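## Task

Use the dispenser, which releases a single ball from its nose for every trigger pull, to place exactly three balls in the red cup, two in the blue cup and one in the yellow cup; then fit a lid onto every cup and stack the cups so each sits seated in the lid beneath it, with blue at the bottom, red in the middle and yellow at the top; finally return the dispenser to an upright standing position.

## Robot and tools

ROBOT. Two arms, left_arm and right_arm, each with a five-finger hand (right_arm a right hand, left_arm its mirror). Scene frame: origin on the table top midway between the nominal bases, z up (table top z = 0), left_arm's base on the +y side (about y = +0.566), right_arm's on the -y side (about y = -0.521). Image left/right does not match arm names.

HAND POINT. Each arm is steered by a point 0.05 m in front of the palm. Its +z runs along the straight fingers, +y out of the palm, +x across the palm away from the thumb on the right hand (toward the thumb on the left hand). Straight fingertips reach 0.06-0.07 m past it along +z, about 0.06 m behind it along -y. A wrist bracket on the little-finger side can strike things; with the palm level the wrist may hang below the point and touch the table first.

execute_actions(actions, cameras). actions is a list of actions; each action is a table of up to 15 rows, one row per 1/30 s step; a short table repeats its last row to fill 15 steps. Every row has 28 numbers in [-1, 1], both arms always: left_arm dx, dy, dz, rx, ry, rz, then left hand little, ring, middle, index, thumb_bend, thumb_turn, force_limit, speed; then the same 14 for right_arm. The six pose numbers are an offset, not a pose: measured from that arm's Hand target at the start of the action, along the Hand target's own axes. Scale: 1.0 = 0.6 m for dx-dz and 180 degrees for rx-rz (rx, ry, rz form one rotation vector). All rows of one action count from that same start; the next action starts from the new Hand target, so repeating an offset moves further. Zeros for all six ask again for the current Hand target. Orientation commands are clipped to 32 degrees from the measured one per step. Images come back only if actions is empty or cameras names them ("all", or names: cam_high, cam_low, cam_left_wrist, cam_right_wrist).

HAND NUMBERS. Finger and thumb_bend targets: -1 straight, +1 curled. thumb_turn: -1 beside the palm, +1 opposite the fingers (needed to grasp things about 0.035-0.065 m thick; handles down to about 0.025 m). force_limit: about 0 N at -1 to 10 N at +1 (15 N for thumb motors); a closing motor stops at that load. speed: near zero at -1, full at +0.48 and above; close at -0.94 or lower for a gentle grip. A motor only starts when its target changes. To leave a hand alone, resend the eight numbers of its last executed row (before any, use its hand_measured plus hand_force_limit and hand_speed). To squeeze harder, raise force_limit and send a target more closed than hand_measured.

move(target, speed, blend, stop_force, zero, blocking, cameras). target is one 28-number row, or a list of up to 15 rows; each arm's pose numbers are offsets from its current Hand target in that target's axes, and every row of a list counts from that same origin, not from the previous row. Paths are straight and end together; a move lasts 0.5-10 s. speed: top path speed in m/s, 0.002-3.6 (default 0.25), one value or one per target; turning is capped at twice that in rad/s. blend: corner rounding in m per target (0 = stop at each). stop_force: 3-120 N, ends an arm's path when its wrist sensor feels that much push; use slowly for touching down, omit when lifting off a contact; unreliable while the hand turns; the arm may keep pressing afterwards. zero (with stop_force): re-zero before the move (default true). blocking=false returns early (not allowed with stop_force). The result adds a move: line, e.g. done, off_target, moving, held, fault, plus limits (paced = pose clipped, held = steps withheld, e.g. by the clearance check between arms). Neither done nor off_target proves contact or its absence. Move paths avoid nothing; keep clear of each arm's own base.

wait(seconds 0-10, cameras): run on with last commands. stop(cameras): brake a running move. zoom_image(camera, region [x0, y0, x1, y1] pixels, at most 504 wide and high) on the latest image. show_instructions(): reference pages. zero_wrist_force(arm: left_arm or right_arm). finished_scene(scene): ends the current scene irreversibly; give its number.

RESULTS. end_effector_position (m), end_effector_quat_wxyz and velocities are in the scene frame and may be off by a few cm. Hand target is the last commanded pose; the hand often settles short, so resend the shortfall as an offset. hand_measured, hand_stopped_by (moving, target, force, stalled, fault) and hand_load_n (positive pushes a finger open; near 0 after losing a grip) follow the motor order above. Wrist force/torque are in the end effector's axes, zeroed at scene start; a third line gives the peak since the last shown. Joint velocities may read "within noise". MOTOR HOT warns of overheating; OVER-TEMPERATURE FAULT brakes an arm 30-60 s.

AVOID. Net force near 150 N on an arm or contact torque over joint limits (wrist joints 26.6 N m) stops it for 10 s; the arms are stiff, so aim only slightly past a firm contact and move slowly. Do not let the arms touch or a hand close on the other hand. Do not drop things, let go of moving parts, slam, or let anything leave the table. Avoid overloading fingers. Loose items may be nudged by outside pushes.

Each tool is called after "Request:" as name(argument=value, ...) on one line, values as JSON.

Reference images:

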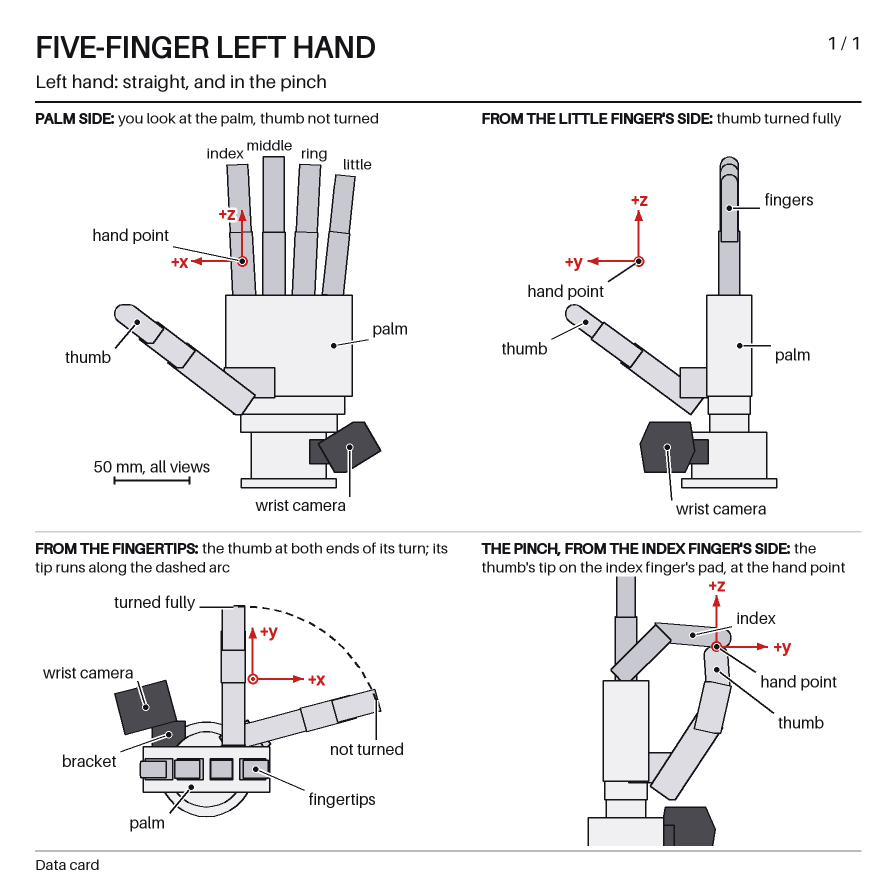

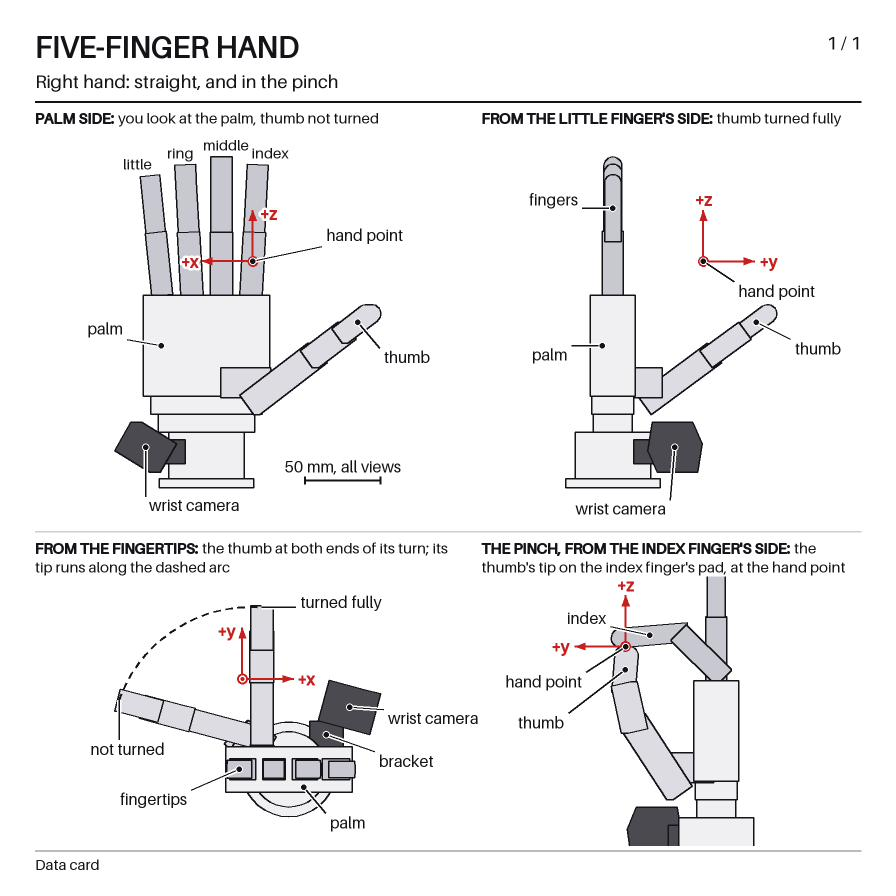

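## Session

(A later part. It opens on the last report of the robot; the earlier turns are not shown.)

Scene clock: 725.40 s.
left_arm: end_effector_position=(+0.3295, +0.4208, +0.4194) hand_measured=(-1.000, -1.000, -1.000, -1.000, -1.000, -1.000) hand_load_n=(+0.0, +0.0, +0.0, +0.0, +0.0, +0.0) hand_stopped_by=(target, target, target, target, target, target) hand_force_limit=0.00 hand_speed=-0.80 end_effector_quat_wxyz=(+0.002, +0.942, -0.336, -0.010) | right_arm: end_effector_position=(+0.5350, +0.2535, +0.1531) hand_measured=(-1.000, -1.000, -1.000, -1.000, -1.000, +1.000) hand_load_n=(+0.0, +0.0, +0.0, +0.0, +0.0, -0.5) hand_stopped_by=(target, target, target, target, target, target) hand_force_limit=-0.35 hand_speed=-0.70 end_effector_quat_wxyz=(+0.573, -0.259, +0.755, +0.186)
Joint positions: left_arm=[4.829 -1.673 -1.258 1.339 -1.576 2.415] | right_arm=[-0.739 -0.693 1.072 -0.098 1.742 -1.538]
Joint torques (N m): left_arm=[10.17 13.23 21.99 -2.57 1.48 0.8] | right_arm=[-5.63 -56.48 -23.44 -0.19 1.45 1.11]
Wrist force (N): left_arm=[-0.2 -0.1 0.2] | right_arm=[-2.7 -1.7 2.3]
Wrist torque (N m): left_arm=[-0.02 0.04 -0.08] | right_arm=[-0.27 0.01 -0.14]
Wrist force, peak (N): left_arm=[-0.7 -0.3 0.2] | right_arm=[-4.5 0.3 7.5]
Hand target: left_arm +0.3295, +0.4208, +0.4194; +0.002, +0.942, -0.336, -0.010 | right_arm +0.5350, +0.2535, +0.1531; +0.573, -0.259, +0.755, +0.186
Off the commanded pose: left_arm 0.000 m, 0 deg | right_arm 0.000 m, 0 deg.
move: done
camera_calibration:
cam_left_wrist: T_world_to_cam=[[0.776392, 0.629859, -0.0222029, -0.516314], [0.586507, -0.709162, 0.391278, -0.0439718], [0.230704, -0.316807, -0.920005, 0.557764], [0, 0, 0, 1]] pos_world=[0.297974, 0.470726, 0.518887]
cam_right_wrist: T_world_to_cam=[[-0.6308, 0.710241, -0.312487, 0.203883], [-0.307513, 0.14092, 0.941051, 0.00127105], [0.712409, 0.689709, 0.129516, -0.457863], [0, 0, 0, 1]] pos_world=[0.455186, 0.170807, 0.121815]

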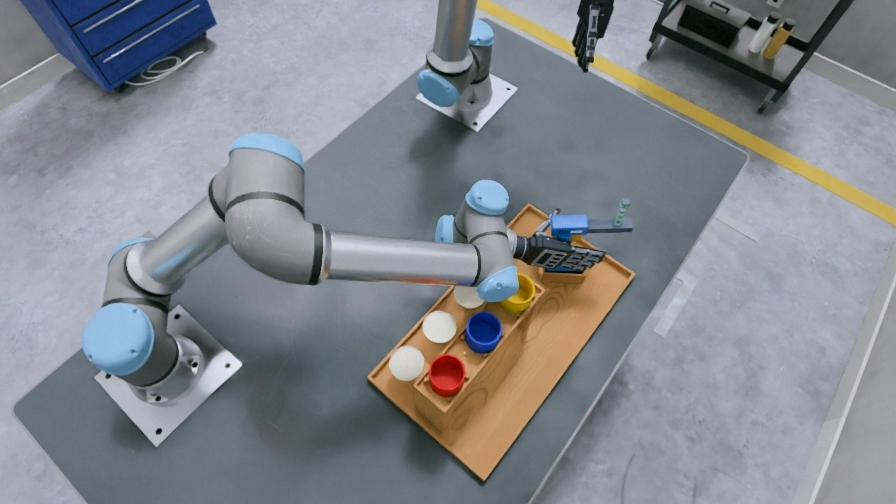

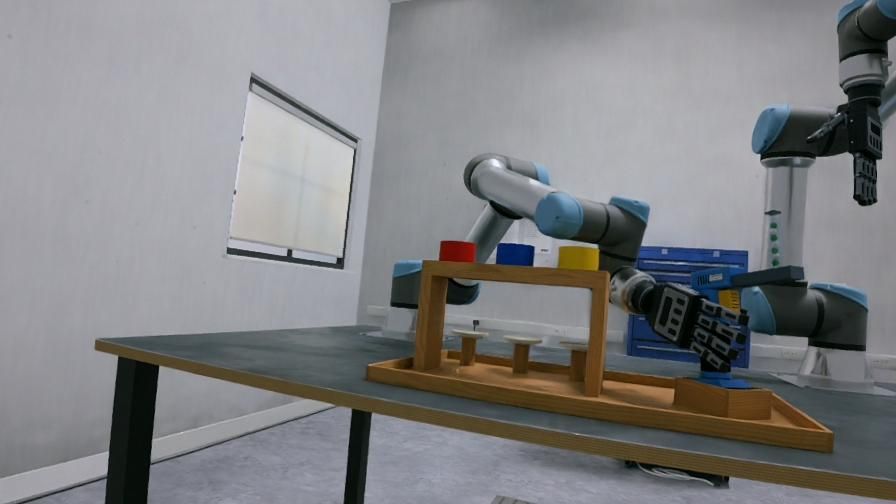

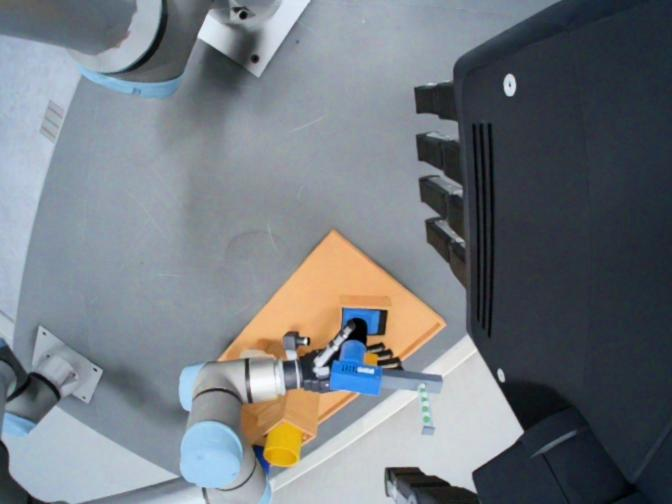

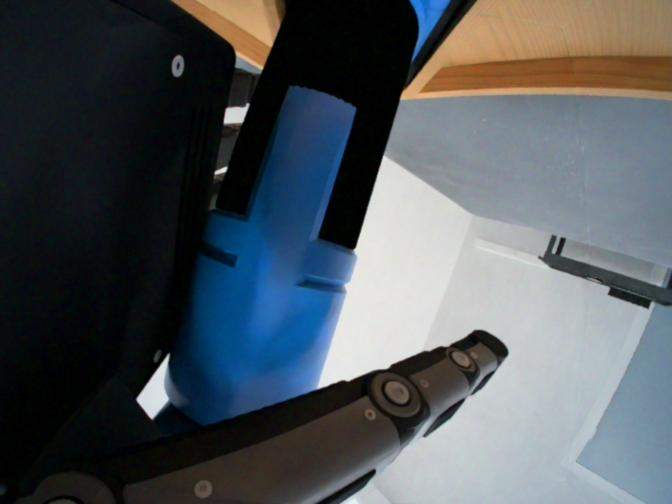

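Request:
move(target=[0,0,0,0,0,0,-1,-1,-1,-1,-1,-1,0,-0.8,-0.0069,0,0.024,0,0,0,-1,-1,-1,-1,-1,1,-0.35,-0.7], speed=0.02, stop_force=10, cameras=["all"])

Request:
zoom_image(camera="cam_low", region=[660, 200, 840, 400])

Request:
zoom_image(camera="cam_left_wrist", region=[300, 280, 460, 440])

Scene clock: 771.50 s.
left_arm: end_effector_position=(+0.3295, +0.4208, +0.4194) hand_measured=(-1.000, -1.000, -1.000, -1.000, -1.000, -1.000) hand_load_n=(+0.0, +0.0, -0.5, +0.0, +0.0, +0.0) hand_stopped_by=(target, target, target, target, target, target) hand_force_limit=0.00 hand_speed=-0.80 end_effector_quat_wxyz=(+0.002, +0.942, -0.336, -0.010) | right_arm: end_effector_position=(+0.5469, +0.2626, +0.1531) hand_measured=(-1.000, -1.000, -1.000, -1.000, -1.000, +1.000) hand_load_n=(+0.0, +0.0, +0.0, +0.0, +0.0, -0.5) hand_stopped_by=(target, target, target, target, target, target) hand_force_limit=-0.35 hand_speed=-0.70 end_effector_quat_wxyz=(+0.573, -0.259, +0.755, +0.186)
Joint positions: left_arm=[4.829 -1.673 -1.258 1.339 -1.576 2.415] | right_arm=[-0.742 -0.657 1.003 -0.065 1.739 -1.539]
Joint torques (N m): left_arm=[10.34 13.56 21.23 -2.81 1.62 0.8] | right_arm=[-6.34 -48.21 -33.63 1.34 -2.79 -1]
Wrist force (N): left_arm=[-0.3 -0.1 0.2] | right_arm=[-1.8 -2.0 1.8]
Wrist torque (N m): left_arm=[-0.04 0.06 -0.08] | right_arm=[-0.27 -0.10 -0.11]
Wrist force, peak (N): left_arm=[-0.6 -0.5 0.4] | right_arm=[-3.0 -1.8 2.1]
Hand target: left_arm +0.3295, +0.4208, +0.4194; +0.002, +0.942, -0.336, -0.010 | right_arm +0.5469, +0.2626, +0.1531; +0.573, -0.259, +0.755, +0.186
Off the commanded pose: left_arm 0.000 m, 0 deg | right_arm 0.000 m, 0 deg.
move: done
camera_calibration:
cam_left_wrist: T_world_to_cam=[[0.776392, 0.629859, -0.0222029, -0.516314], [0.586507, -0.709162, 0.391278, -0.0439718], [0.230704, -0.316807, -0.920005, 0.557764], [0, 0, 0, 1]] pos_world=[0.297974, 0.470726, 0.518887]
cam_right_wrist: T_world_to_cam=[[-0.6308, 0.710241, -0.312487, 0.204927], [-0.307513, 0.14092, 0.941051, 0.00364808], [0.712409, 0.689709, 0.129516, -0.472617], [0, 0, 0, 1]] pos_world=[0.467086, 0.179907, 0.121815]

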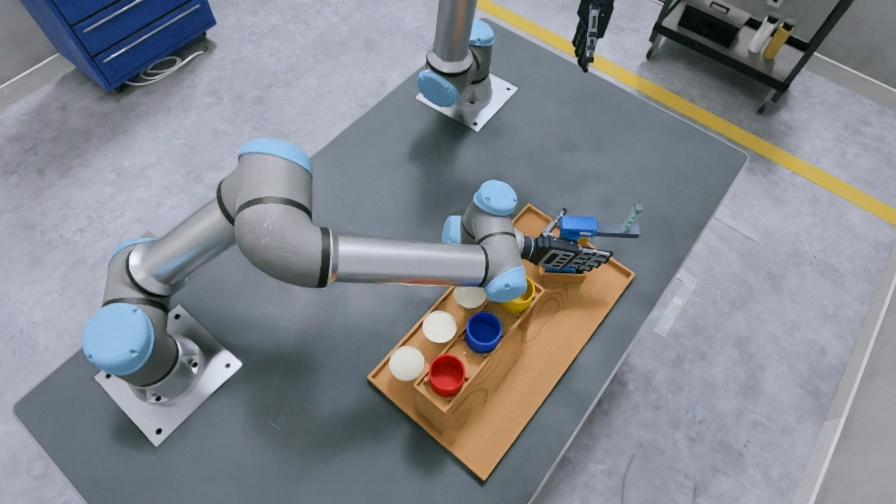

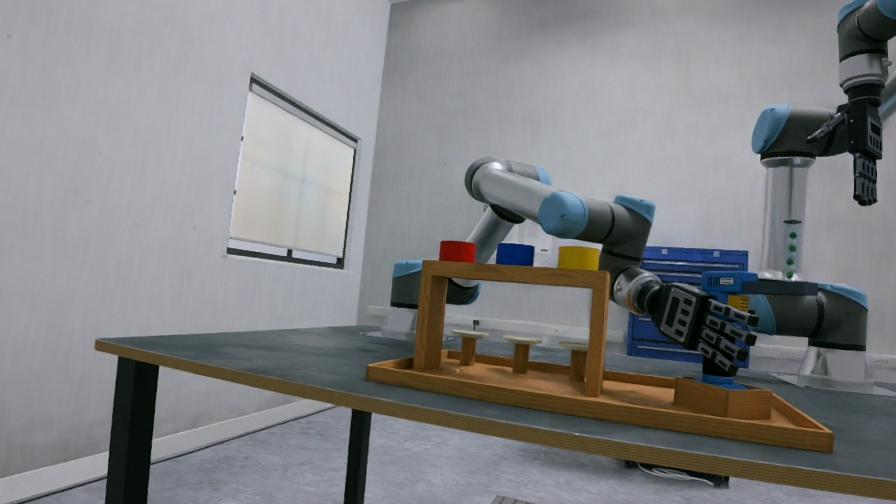

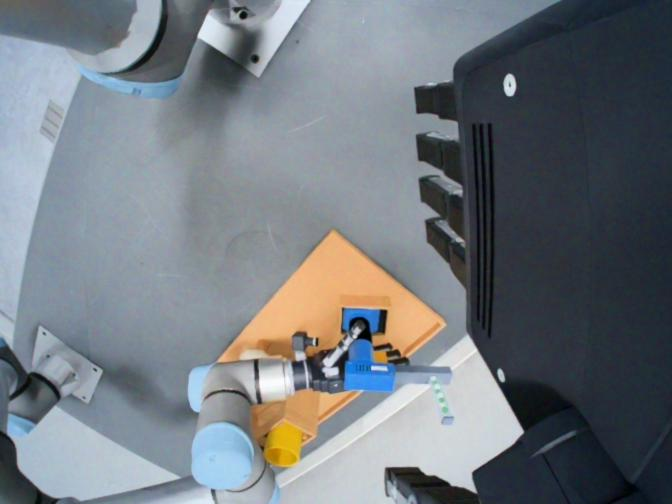

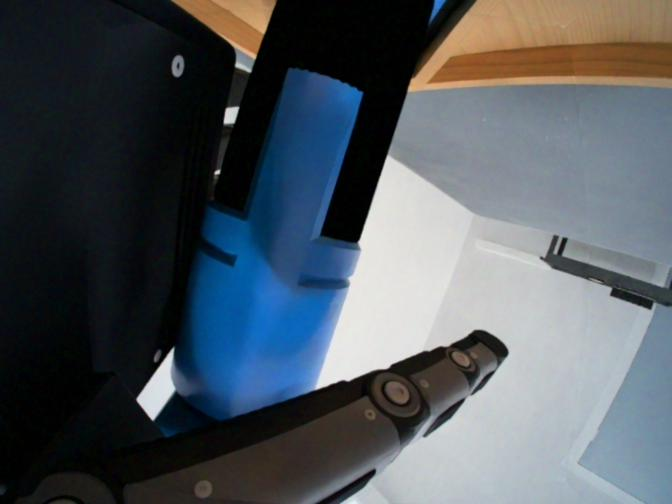

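Scaled by 2.520 from the camera's 896x504 image, which has a finer 1280x720 frame.

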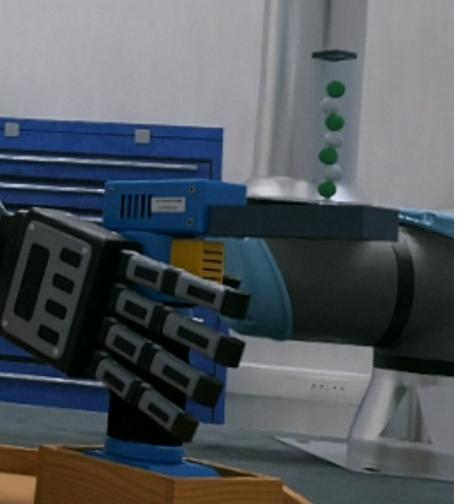

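Scaled by 3.150 from the camera's 672x504 image, which has a finer 960x720 frame.

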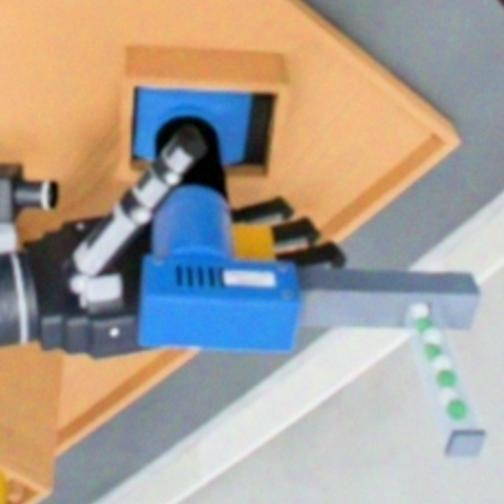

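Request:
move(target=[[0,0,0,0,0,0,-1,-1,-1,-1,-1,-1,0,-0.8,0,0,0,0,0,0,1,1,1,-0.6,-1,1,-0.5,-0.88],[0,0,0,0,0,0,-1,-1,-1,-1,-1,-1,0,-0.8,0,0,0,0,0,0,1,1,1,-0.6,0.6,1,-0.35,-0.88]], cameras=["all"])

Request:
zoom_image(camera="cam_low", region=[660, 200, 840, 400])

Request:
zoom_image(camera="cam_left_wrist", region=[300, 280, 460, 440])

Scene clock: 797.57 s.
left_arm: end_effector_position=(+0.3295, +0.4208, +0.4194) hand_measured=(-1.000, -1.000, -1.000, -1.000, -1.000, -1.000) hand_load_n=(+0.0, +0.0, +0.0, +0.5, +0.0, +0.0) hand_stopped_by=(target, target, target, target, target, target) hand_force_limit=0.00 hand_speed=-0.80 end_effector_quat_wxyz=(+0.002, +0.942, -0.336, -0.010) | right_arm: end_effector_position=(+0.5469, +0.2626, +0.1531) hand_measured=(+0.002, +0.204, +0.470, -0.600, -0.498, +1.000) hand_load_n=(+0.0, +0.0, +2.5, +0.0, +4.5, -0.5) hand_stopped_by=(force, force, force, target, force, target) hand_force_limit=-0.35 hand_speed=-0.88 end_effector_quat_wxyz=(+0.573, -0.259, +0.755, +0.186)
Joint positions: left_arm=[4.829 -1.673 -1.258 1.339 -1.576 2.415] | right_arm=[-0.742 -0.657 1.003 -0.065 1.739 -1.539]
Joint torques (N m): left_arm=[10.03 13.22 21.09 -3.36 1.46 0.73] | right_arm=[-5.53 -62.98 -27.93 -0.45 0.84 1.18]
Wrist force (N): left_arm=[-0.4 -0.3 0.5] | right_arm=[-2.5 -0.7 4.2]
Wrist torque (N m): left_arm=[-0.08 0.07 -0.07] | right_arm=[-0.26 -0.16 0.01]
Wrist force, peak (N): left_arm=[-0.6 -0.2 0.6] | right_arm=[-4.3 -6.2 8.2]
Hand target: left_arm +0.3295, +0.4208, +0.4194; +0.002, +0.942, -0.336, -0.010 | right_arm +0.5469, +0.2626, +0.1531; +0.573, -0.259, +0.755, +0.186
Off the commanded pose: left_arm 0.000 m, 0 deg | right_arm 0.000 m, 0 deg.
move: done
camera_calibration:
cam_left_wrist: T_world_to_cam=[[0.776392, 0.629859, -0.0222029, -0.516314], [0.586507, -0.709162, 0.391278, -0.0439718], [0.230704, -0.316807, -0.920005, 0.557764], [0, 0, 0, 1]] pos_world=[0.297974, 0.470726, 0.518887]
cam_right_wrist: T_world_to_cam=[[-0.6308, 0.710241, -0.312487, 0.204927], [-0.307513, 0.14092, 0.941051, 0.00364808], [0.712409, 0.689709, 0.129516, -0.472617], [0, 0, 0, 1]] pos_world=[0.467086, 0.179907, 0.121815]

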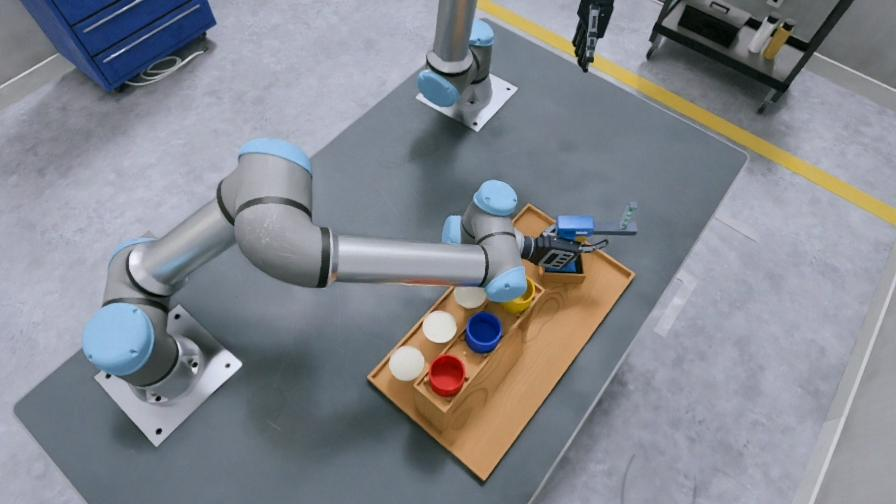

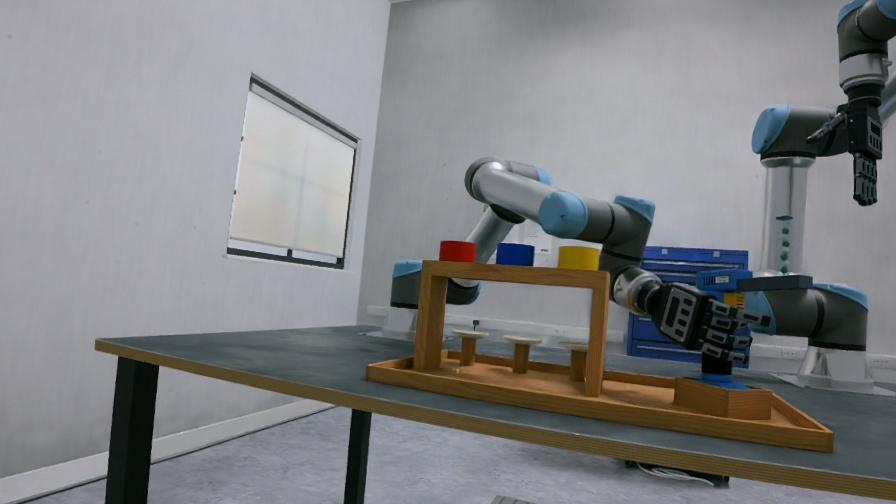

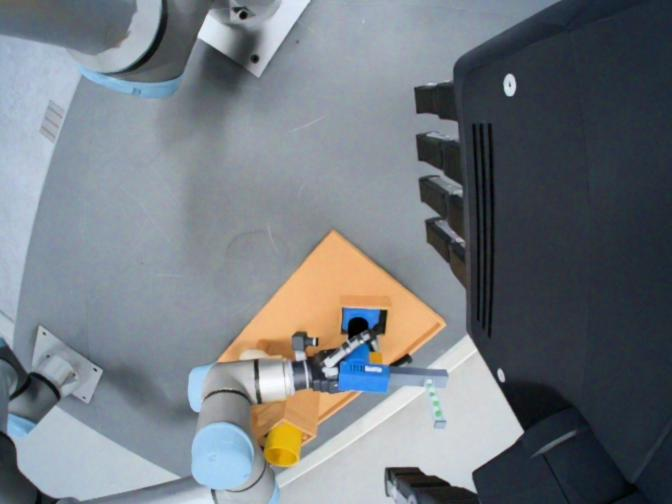

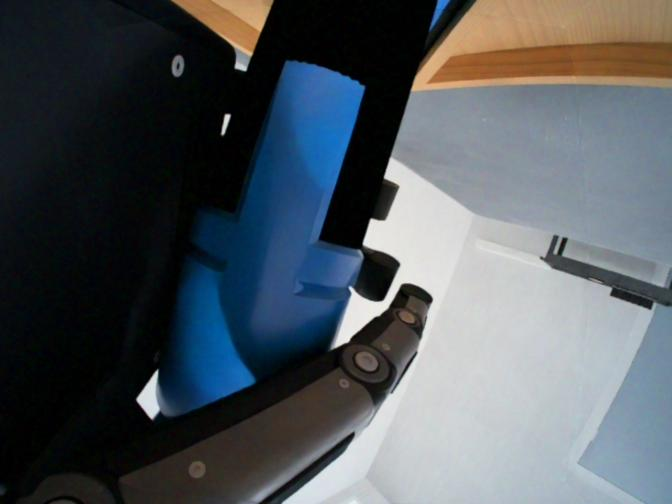

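Scaled by 2.520 from the camera's 896x504 image, which has a finer 1280x720 frame.

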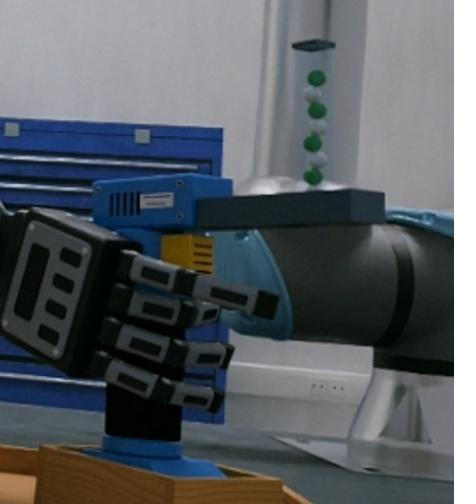

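Scaled by 3.150 from the camera's 672x504 image, which has a finer 960x720 frame.

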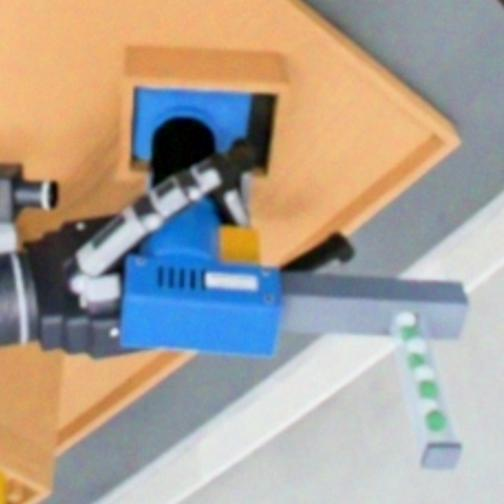

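Request:
move(target=[0,0,0,0,0,0,-1,-1,-1,-1,-1,-1,0,-0.8,0,0,0,0,0,0,0.95,0.95,1,-0.6,0.6,1,-0.3,-0.88], cameras=["all"])

Request:
zoom_image(camera="cam_low", region=[660, 200, 840, 400])

Scene clock: 806.67 s.
left_arm: end_effector_position=(+0.3295, +0.4208, +0.4194) hand_measured=(-1.000, -1.000, -1.000, -1.000, -1.000, -1.000) hand_load_n=(+0.0, +0.0, +0.0, +0.0, +0.0, +0.0) hand_stopped_by=(target, target, target, target, target, target) hand_force_limit=0.00 hand_speed=-0.80 end_effector_quat_wxyz=(+0.002, +0.942, -0.336, -0.010) | right_arm: end_effector_position=(+0.5470, +0.2626, +0.1531) hand_measured=(+0.068, +0.290, +0.470, -0.600, -0.498, +1.000) hand_load_n=(+3.5, +5.5, +2.0, +0.0, +5.0, -0.5) hand_stopped_by=(force, force, force, target, force, target) hand_force_limit=-0.30 hand_speed=-0.88 end_effector_quat_wxyz=(+0.573, -0.259, +0.755, +0.186)
Joint positions: left_arm=[4.829 -1.673 -1.258 1.339 -1.576 2.415] | right_arm=[-0.742 -0.657 1.003 -0.065 1.739 -1.539]
Joint torques (N m): left_arm=[9.6 13.61 21.6 -3.5 1.28 0.51] | right_arm=[-2.75 -62.17 -25.7 -1.21 1.57 0.63]
Wrist force (N): left_arm=[-0.5 0.1 0.2] | right_arm=[-0.7 -1.8 10.8]
Wrist torque (N m): left_arm=[-0.01 0.08 -0.09] | right_arm=[-0.31 -1.07 -0.19]
Wrist force, peak (N): left_arm=[-0.6 -0.2 0.6] | right_arm=[-0.3 -2.0 11.3]
Hand target: left_arm +0.3295, +0.4208, +0.4194; +0.002, +0.942, -0.336, -0.010 | right_arm +0.5469, +0.2626, +0.1531; +0.573, -0.259, +0.755, +0.186
Off the commanded pose: left_arm 0.000 m, 0 deg | right_arm 0.000 m, 0 deg.
move: done
camera_calibration:
cam_left_wrist: T_world_to_cam=[[0.776392, 0.629859, -0.0222029, -0.516314], [0.586507, -0.709162, 0.391278, -0.0439718], [0.230704, -0.316807, -0.920005, 0.557764], [0, 0, 0, 1]] pos_world=[0.297974, 0.470726, 0.518887]
cam_right_wrist: T_world_to_cam=[[-0.6308, 0.710241, -0.312487, 0.204927], [-0.307513, 0.14092, 0.941051, 0.00364808], [0.712409, 0.689709, 0.129516, -0.472617], [0, 0, 0, 1]] pos_world=[0.467086, 0.179907, 0.121815]

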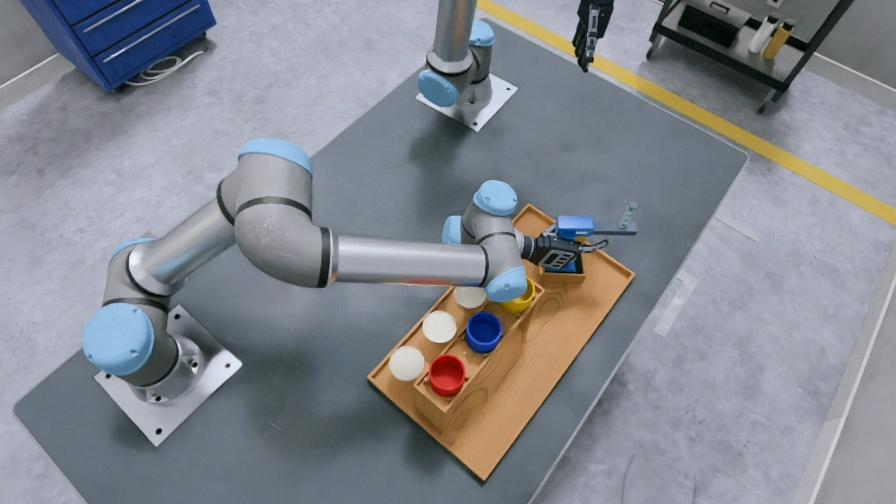

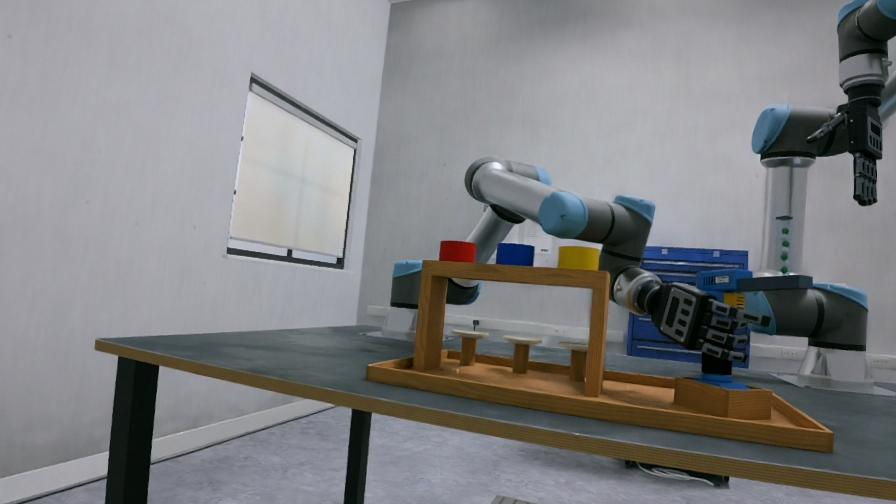

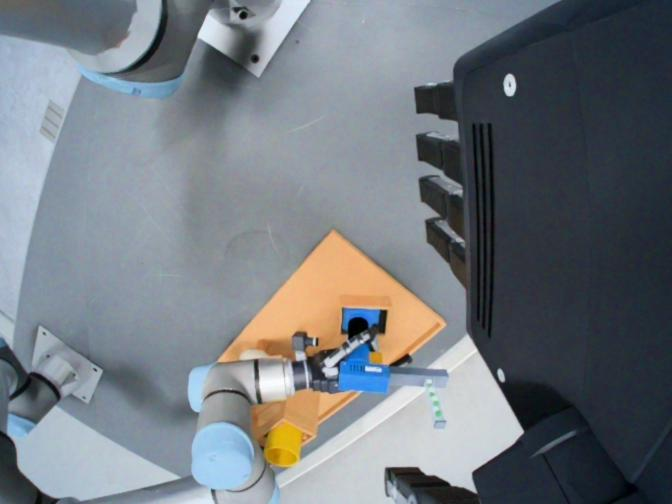

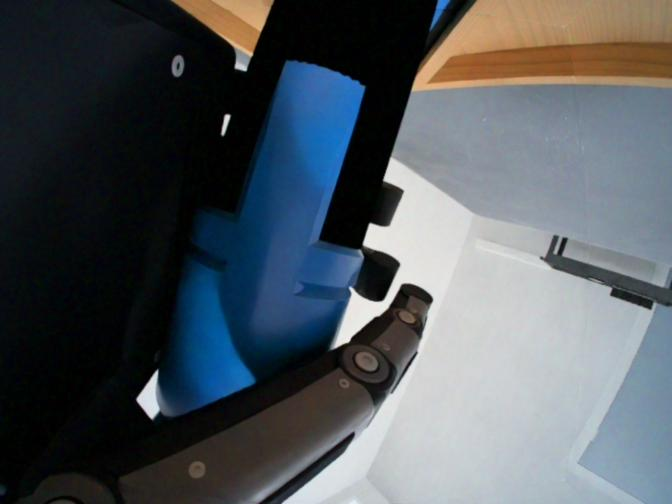

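Scaled by 2.520 from the camera's 896x504 image, which has a finer 1280x720 frame.

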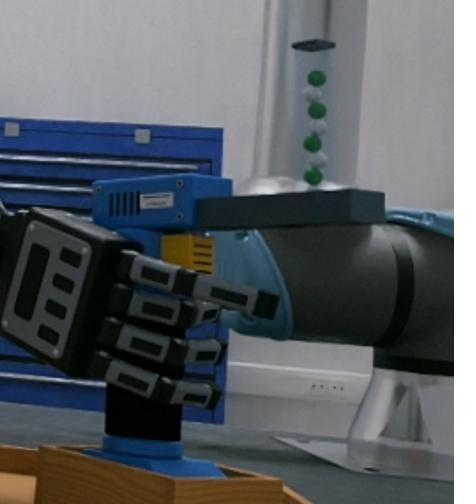

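Request:
move(target=[0,0,0,0,0,0,-1,-1,-1,-1,-1,-1,0,-0.8,-0.1602,0,-0.0459,0,0,0,0.95,0.95,1,-0.6,0.6,1,-0.3,-0.88], speed=0.06, cameras=["all"])

Request:
zoom_image(camera="cam_low", region=[660, 150, 840, 350])

Request:
zoom_image(camera="cam_left_wrist", region=[280, 280, 500, 500])

Scene clock: 820.93 s.
left_arm: end_effector_position=(+0.3295, +0.4208, +0.4194) hand_measured=(-1.000, -1.000, -1.000, -1.000, -1.000, -1.000) hand_load_n=(+0.0, +0.0, +0.0, +0.0, +0.0, +0.0) hand_stopped_by=(target, target, target, target, target, target) hand_force_limit=0.00 hand_speed=-0.80 end_effector_quat_wxyz=(+0.002, +0.942, -0.336, -0.010) | right_arm: end_effector_position=(+0.5459, +0.2637, +0.2529) hand_measured=(+0.068, +0.290, +0.470, -0.600, -0.496, +1.000) hand_load_n=(+0.0, +0.0, +1.5, +0.0, +0.5, -0.5) hand_stopped_by=(force, force, force, target, force, target) hand_force_limit=-0.30 hand_speed=-0.88 end_effector_quat_wxyz=(+0.573, -0.259, +0.755, +0.186)
Joint positions: left_arm=[4.829 -1.673 -1.258 1.339 -1.576 2.415] | right_arm=[-0.74 -0.726 0.87 0.138 1.741 -1.538]
Joint torques (N m): left_arm=[10.53 13.06 21.42 -3.86 1.32 0.58] | right_arm=[5.53 -67.22 -37.07 0.39 2.18 1.68]
Wrist force (N): left_arm=[-0.2 0.0 0.3] | right_arm=[2.1 -0.6 3.3]
Wrist torque (N m): left_arm=[-0.04 0.03 -0.06] | right_arm=[-0.23 -0.12 -0.11]
Wrist force, peak (N): left_arm=[-0.3 -0.7 0.5] | right_arm=[4.0 -2.0 12.1]
Hand target: left_arm +0.3295, +0.4208, +0.4194; +0.002, +0.942, -0.336, -0.010 | right_arm +0.5459, +0.2637, +0.2531; +0.573, -0.259, +0.755, +0.186
Off the commanded pose: left_arm 0.000 m, 0 deg | right_arm 0.000 m, 0 deg.
move: done
camera_calibration:
cam_left_wrist: T_world_to_cam=[[0.776392, 0.629859, -0.0222029, -0.516314], [0.586507, -0.709162, 0.391278, -0.0439718], [0.230704, -0.316807, -0.920005, 0.557764], [0, 0, 0, 1]] pos_world=[0.297974, 0.470726, 0.518887]
cam_right_wrist: T_world_to_cam=[[-0.630778, 0.710263, -0.312483, 0.234686], [-0.30758, 0.140855, 0.941039, -0.0906851], [0.7124, 0.6897, 0.129614, -0.485605], [0, 0, 0, 1]] pos_world=[0.466086, 0.181007, 0.221615]

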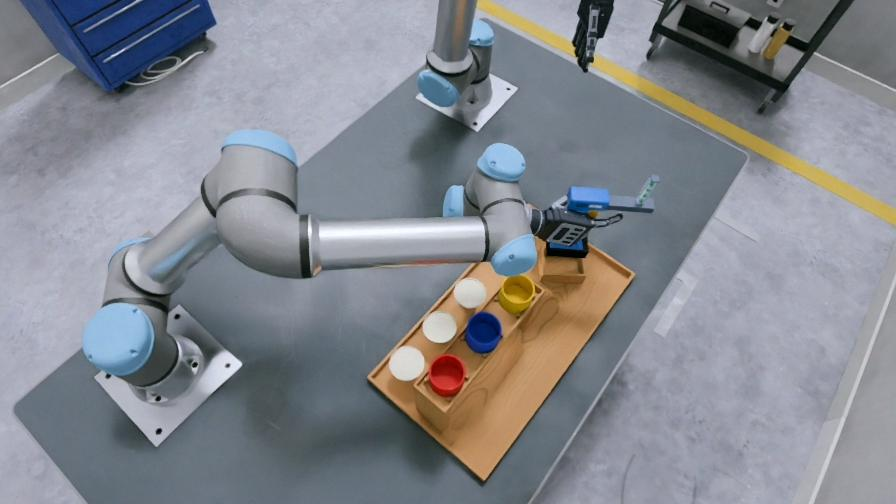

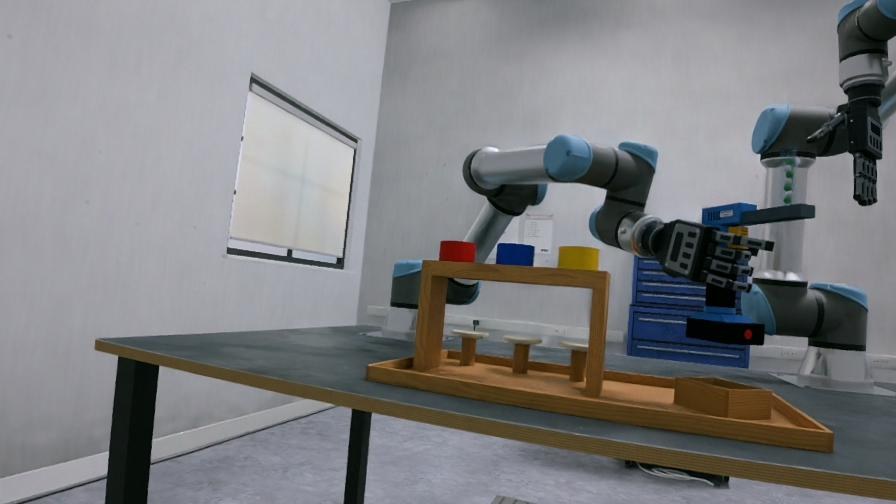

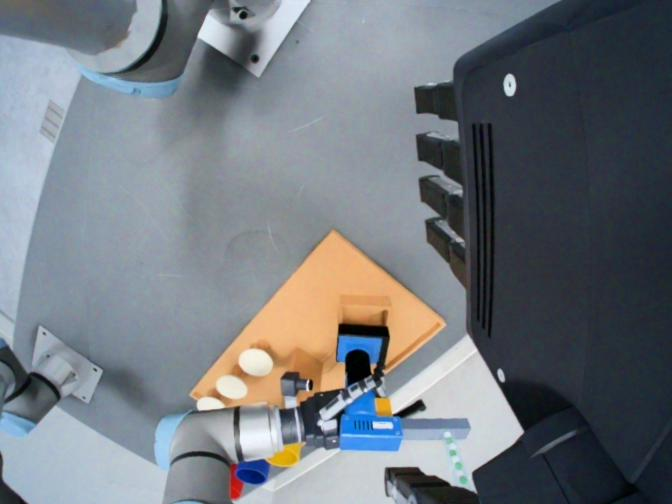

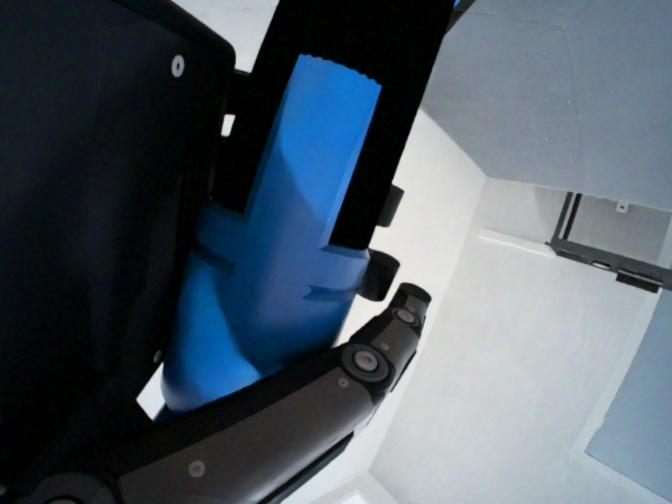

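Scaled by 2.520 from the camera's 896x504 image, which has a finer 1280x720 frame.

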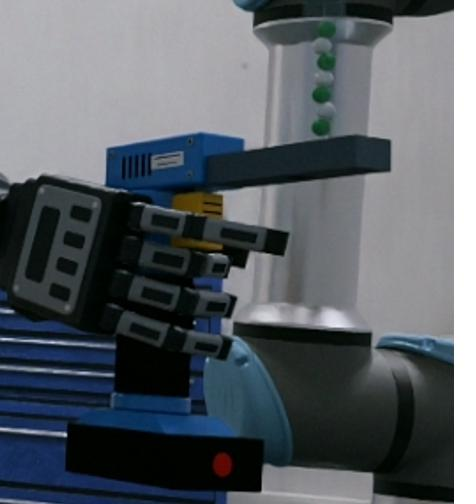

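Scaled by 2.291 from the camera's 672x504 image, which has a finer 960x720 frame.

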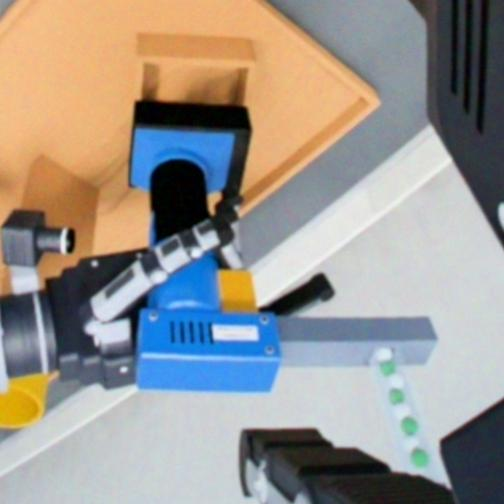

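Request:
move(target=[0,0,0,0,0,0,-1,-1,-1,-1,-1,-1,0,-0.8,0,0,0,0,0,0,0.9,0.9,0.9,-0.6,0.5,1,-0.15,-0.88], cameras=["cam_low", "cam_left_wrist", "cam_right_wrist"])

Request:
zoom_image(camera="cam_low", region=[660, 150, 840, 350])

Request:
zoom_image(camera="cam_left_wrist", region=[280, 280, 500, 500])

Scene clock: 830.70 s.
left_arm: end_effector_position=(+0.3295, +0.4208, +0.4194) hand_measured=(-1.000, -1.000, -1.000, -1.000, -1.000, -1.000) hand_load_n=(+0.0, +0.0, +0.0, +0.0, +0.0, +0.0) hand_stopped_by=(target, target, target, target, target, target) hand_force_limit=0.00 hand_speed=-0.80 end_effector_quat_wxyz=(+0.002, +0.942, -0.336, -0.010) | right_arm: end_effector_position=(+0.5459, +0.2637, +0.2531) hand_measured=(+0.556, +0.534, +0.502, -0.600, -0.450, +1.000) hand_load_n=(+3.5, +0.0, +2.5, +0.0, +6.0, +0.5) hand_stopped_by=(force, force, force, target, force, target) hand_force_limit=-0.15 hand_speed=-0.88 end_effector_quat_wxyz=(+0.573, -0.259, +0.755, +0.186)
Joint positions: left_arm=[4.829 -1.673 -1.258 1.339 -1.576 2.415] | right_arm=[-0.74 -0.726 0.87 0.138 1.741 -1.538]
Joint torques (N m): left_arm=[9.81 13.05 21.04 -4.06 1.24 0.4] | right_arm=[4.46 -64.09 -36.39 -0.12 1.23 1.42]
Wrist force (N): left_arm=[-0.6 -0.1 0.1] | right_arm=[2.2 -0.8 3.3]
Wrist torque (N m): left_arm=[-0.03 0.10 -0.09] | right_arm=[-0.27 -0.19 -0.11]
Wrist force, peak (N): left_arm=[-0.7 -0.3 0.6] | right_arm=[2.2 -1.0 3.5]
Hand target: left_arm +0.3295, +0.4208, +0.4194; +0.002, +0.942, -0.336, -0.010 | right_arm +0.5459, +0.2637, +0.2531; +0.573, -0.259, +0.755, +0.186
Off the commanded pose: left_arm 0.000 m, 0 deg | right_arm 0.000 m, 0 deg.
move: done
camera_calibration:
cam_left_wrist: T_world_to_cam=[[0.776392, 0.629859, -0.0222029, -0.516314], [0.586507, -0.709162, 0.391278, -0.0439718], [0.230704, -0.316807, -0.920005, 0.557764], [0, 0, 0, 1]] pos_world=[0.297974, 0.470726, 0.518887]
cam_right_wrist: T_world_to_cam=[[-0.630778, 0.710263, -0.312483, 0.234748], [-0.30758, 0.140855, 0.941039, -0.0908733], [0.7124, 0.6897, 0.129614, -0.485631], [0, 0, 0, 1]] pos_world=[0.466086, 0.181007, 0.221815]
Images, in order (width x height): cam_low 896x504, cam_left_wrist 672x504, cam_right_wrist 672x504.

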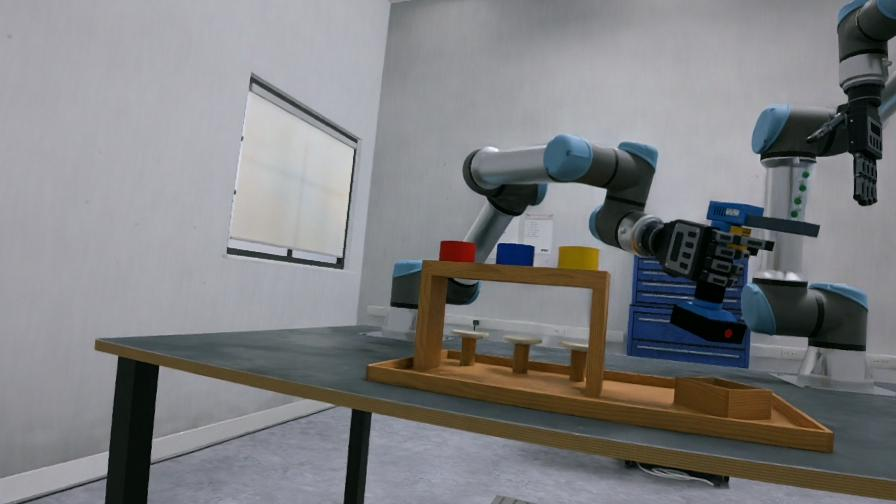

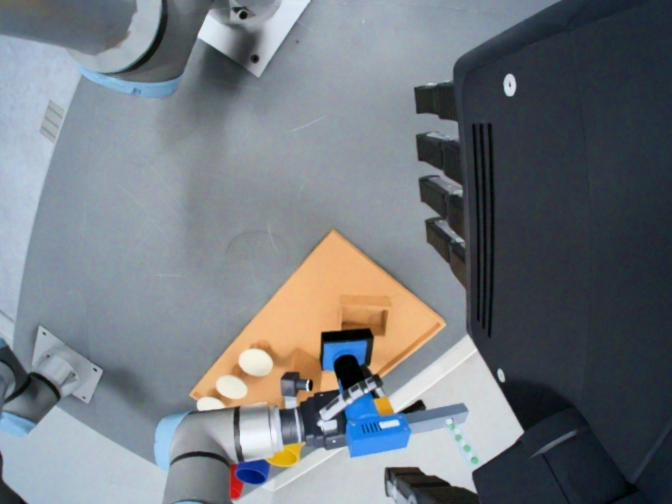

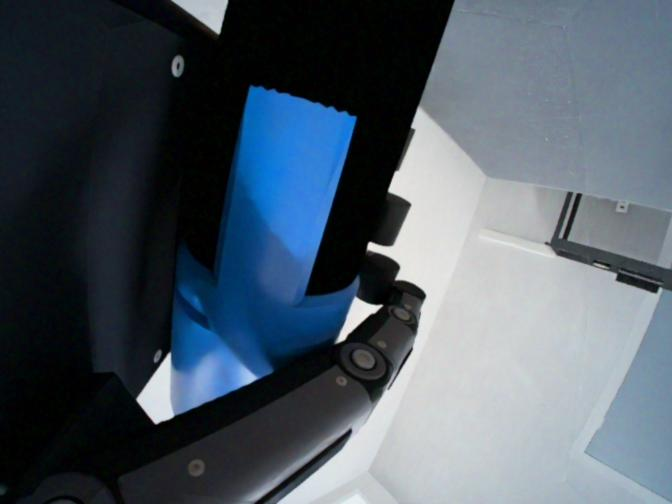

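Scaled by 2.520 from the camera's 896x504 image, which has a finer 1280x720 frame.

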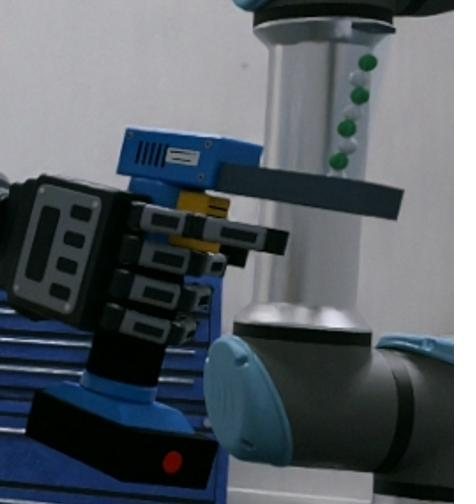

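Scaled by 2.291 from the camera's 672x504 image, which has a finer 960x720 frame.

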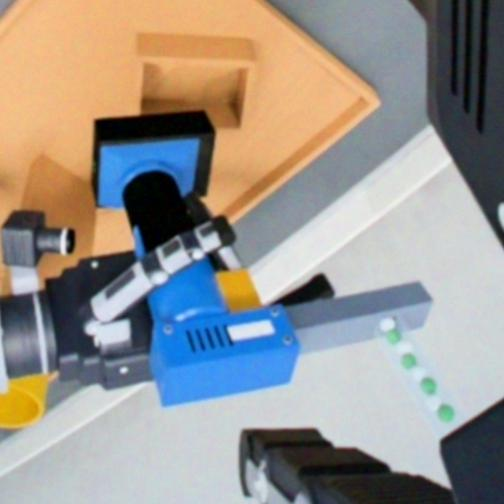

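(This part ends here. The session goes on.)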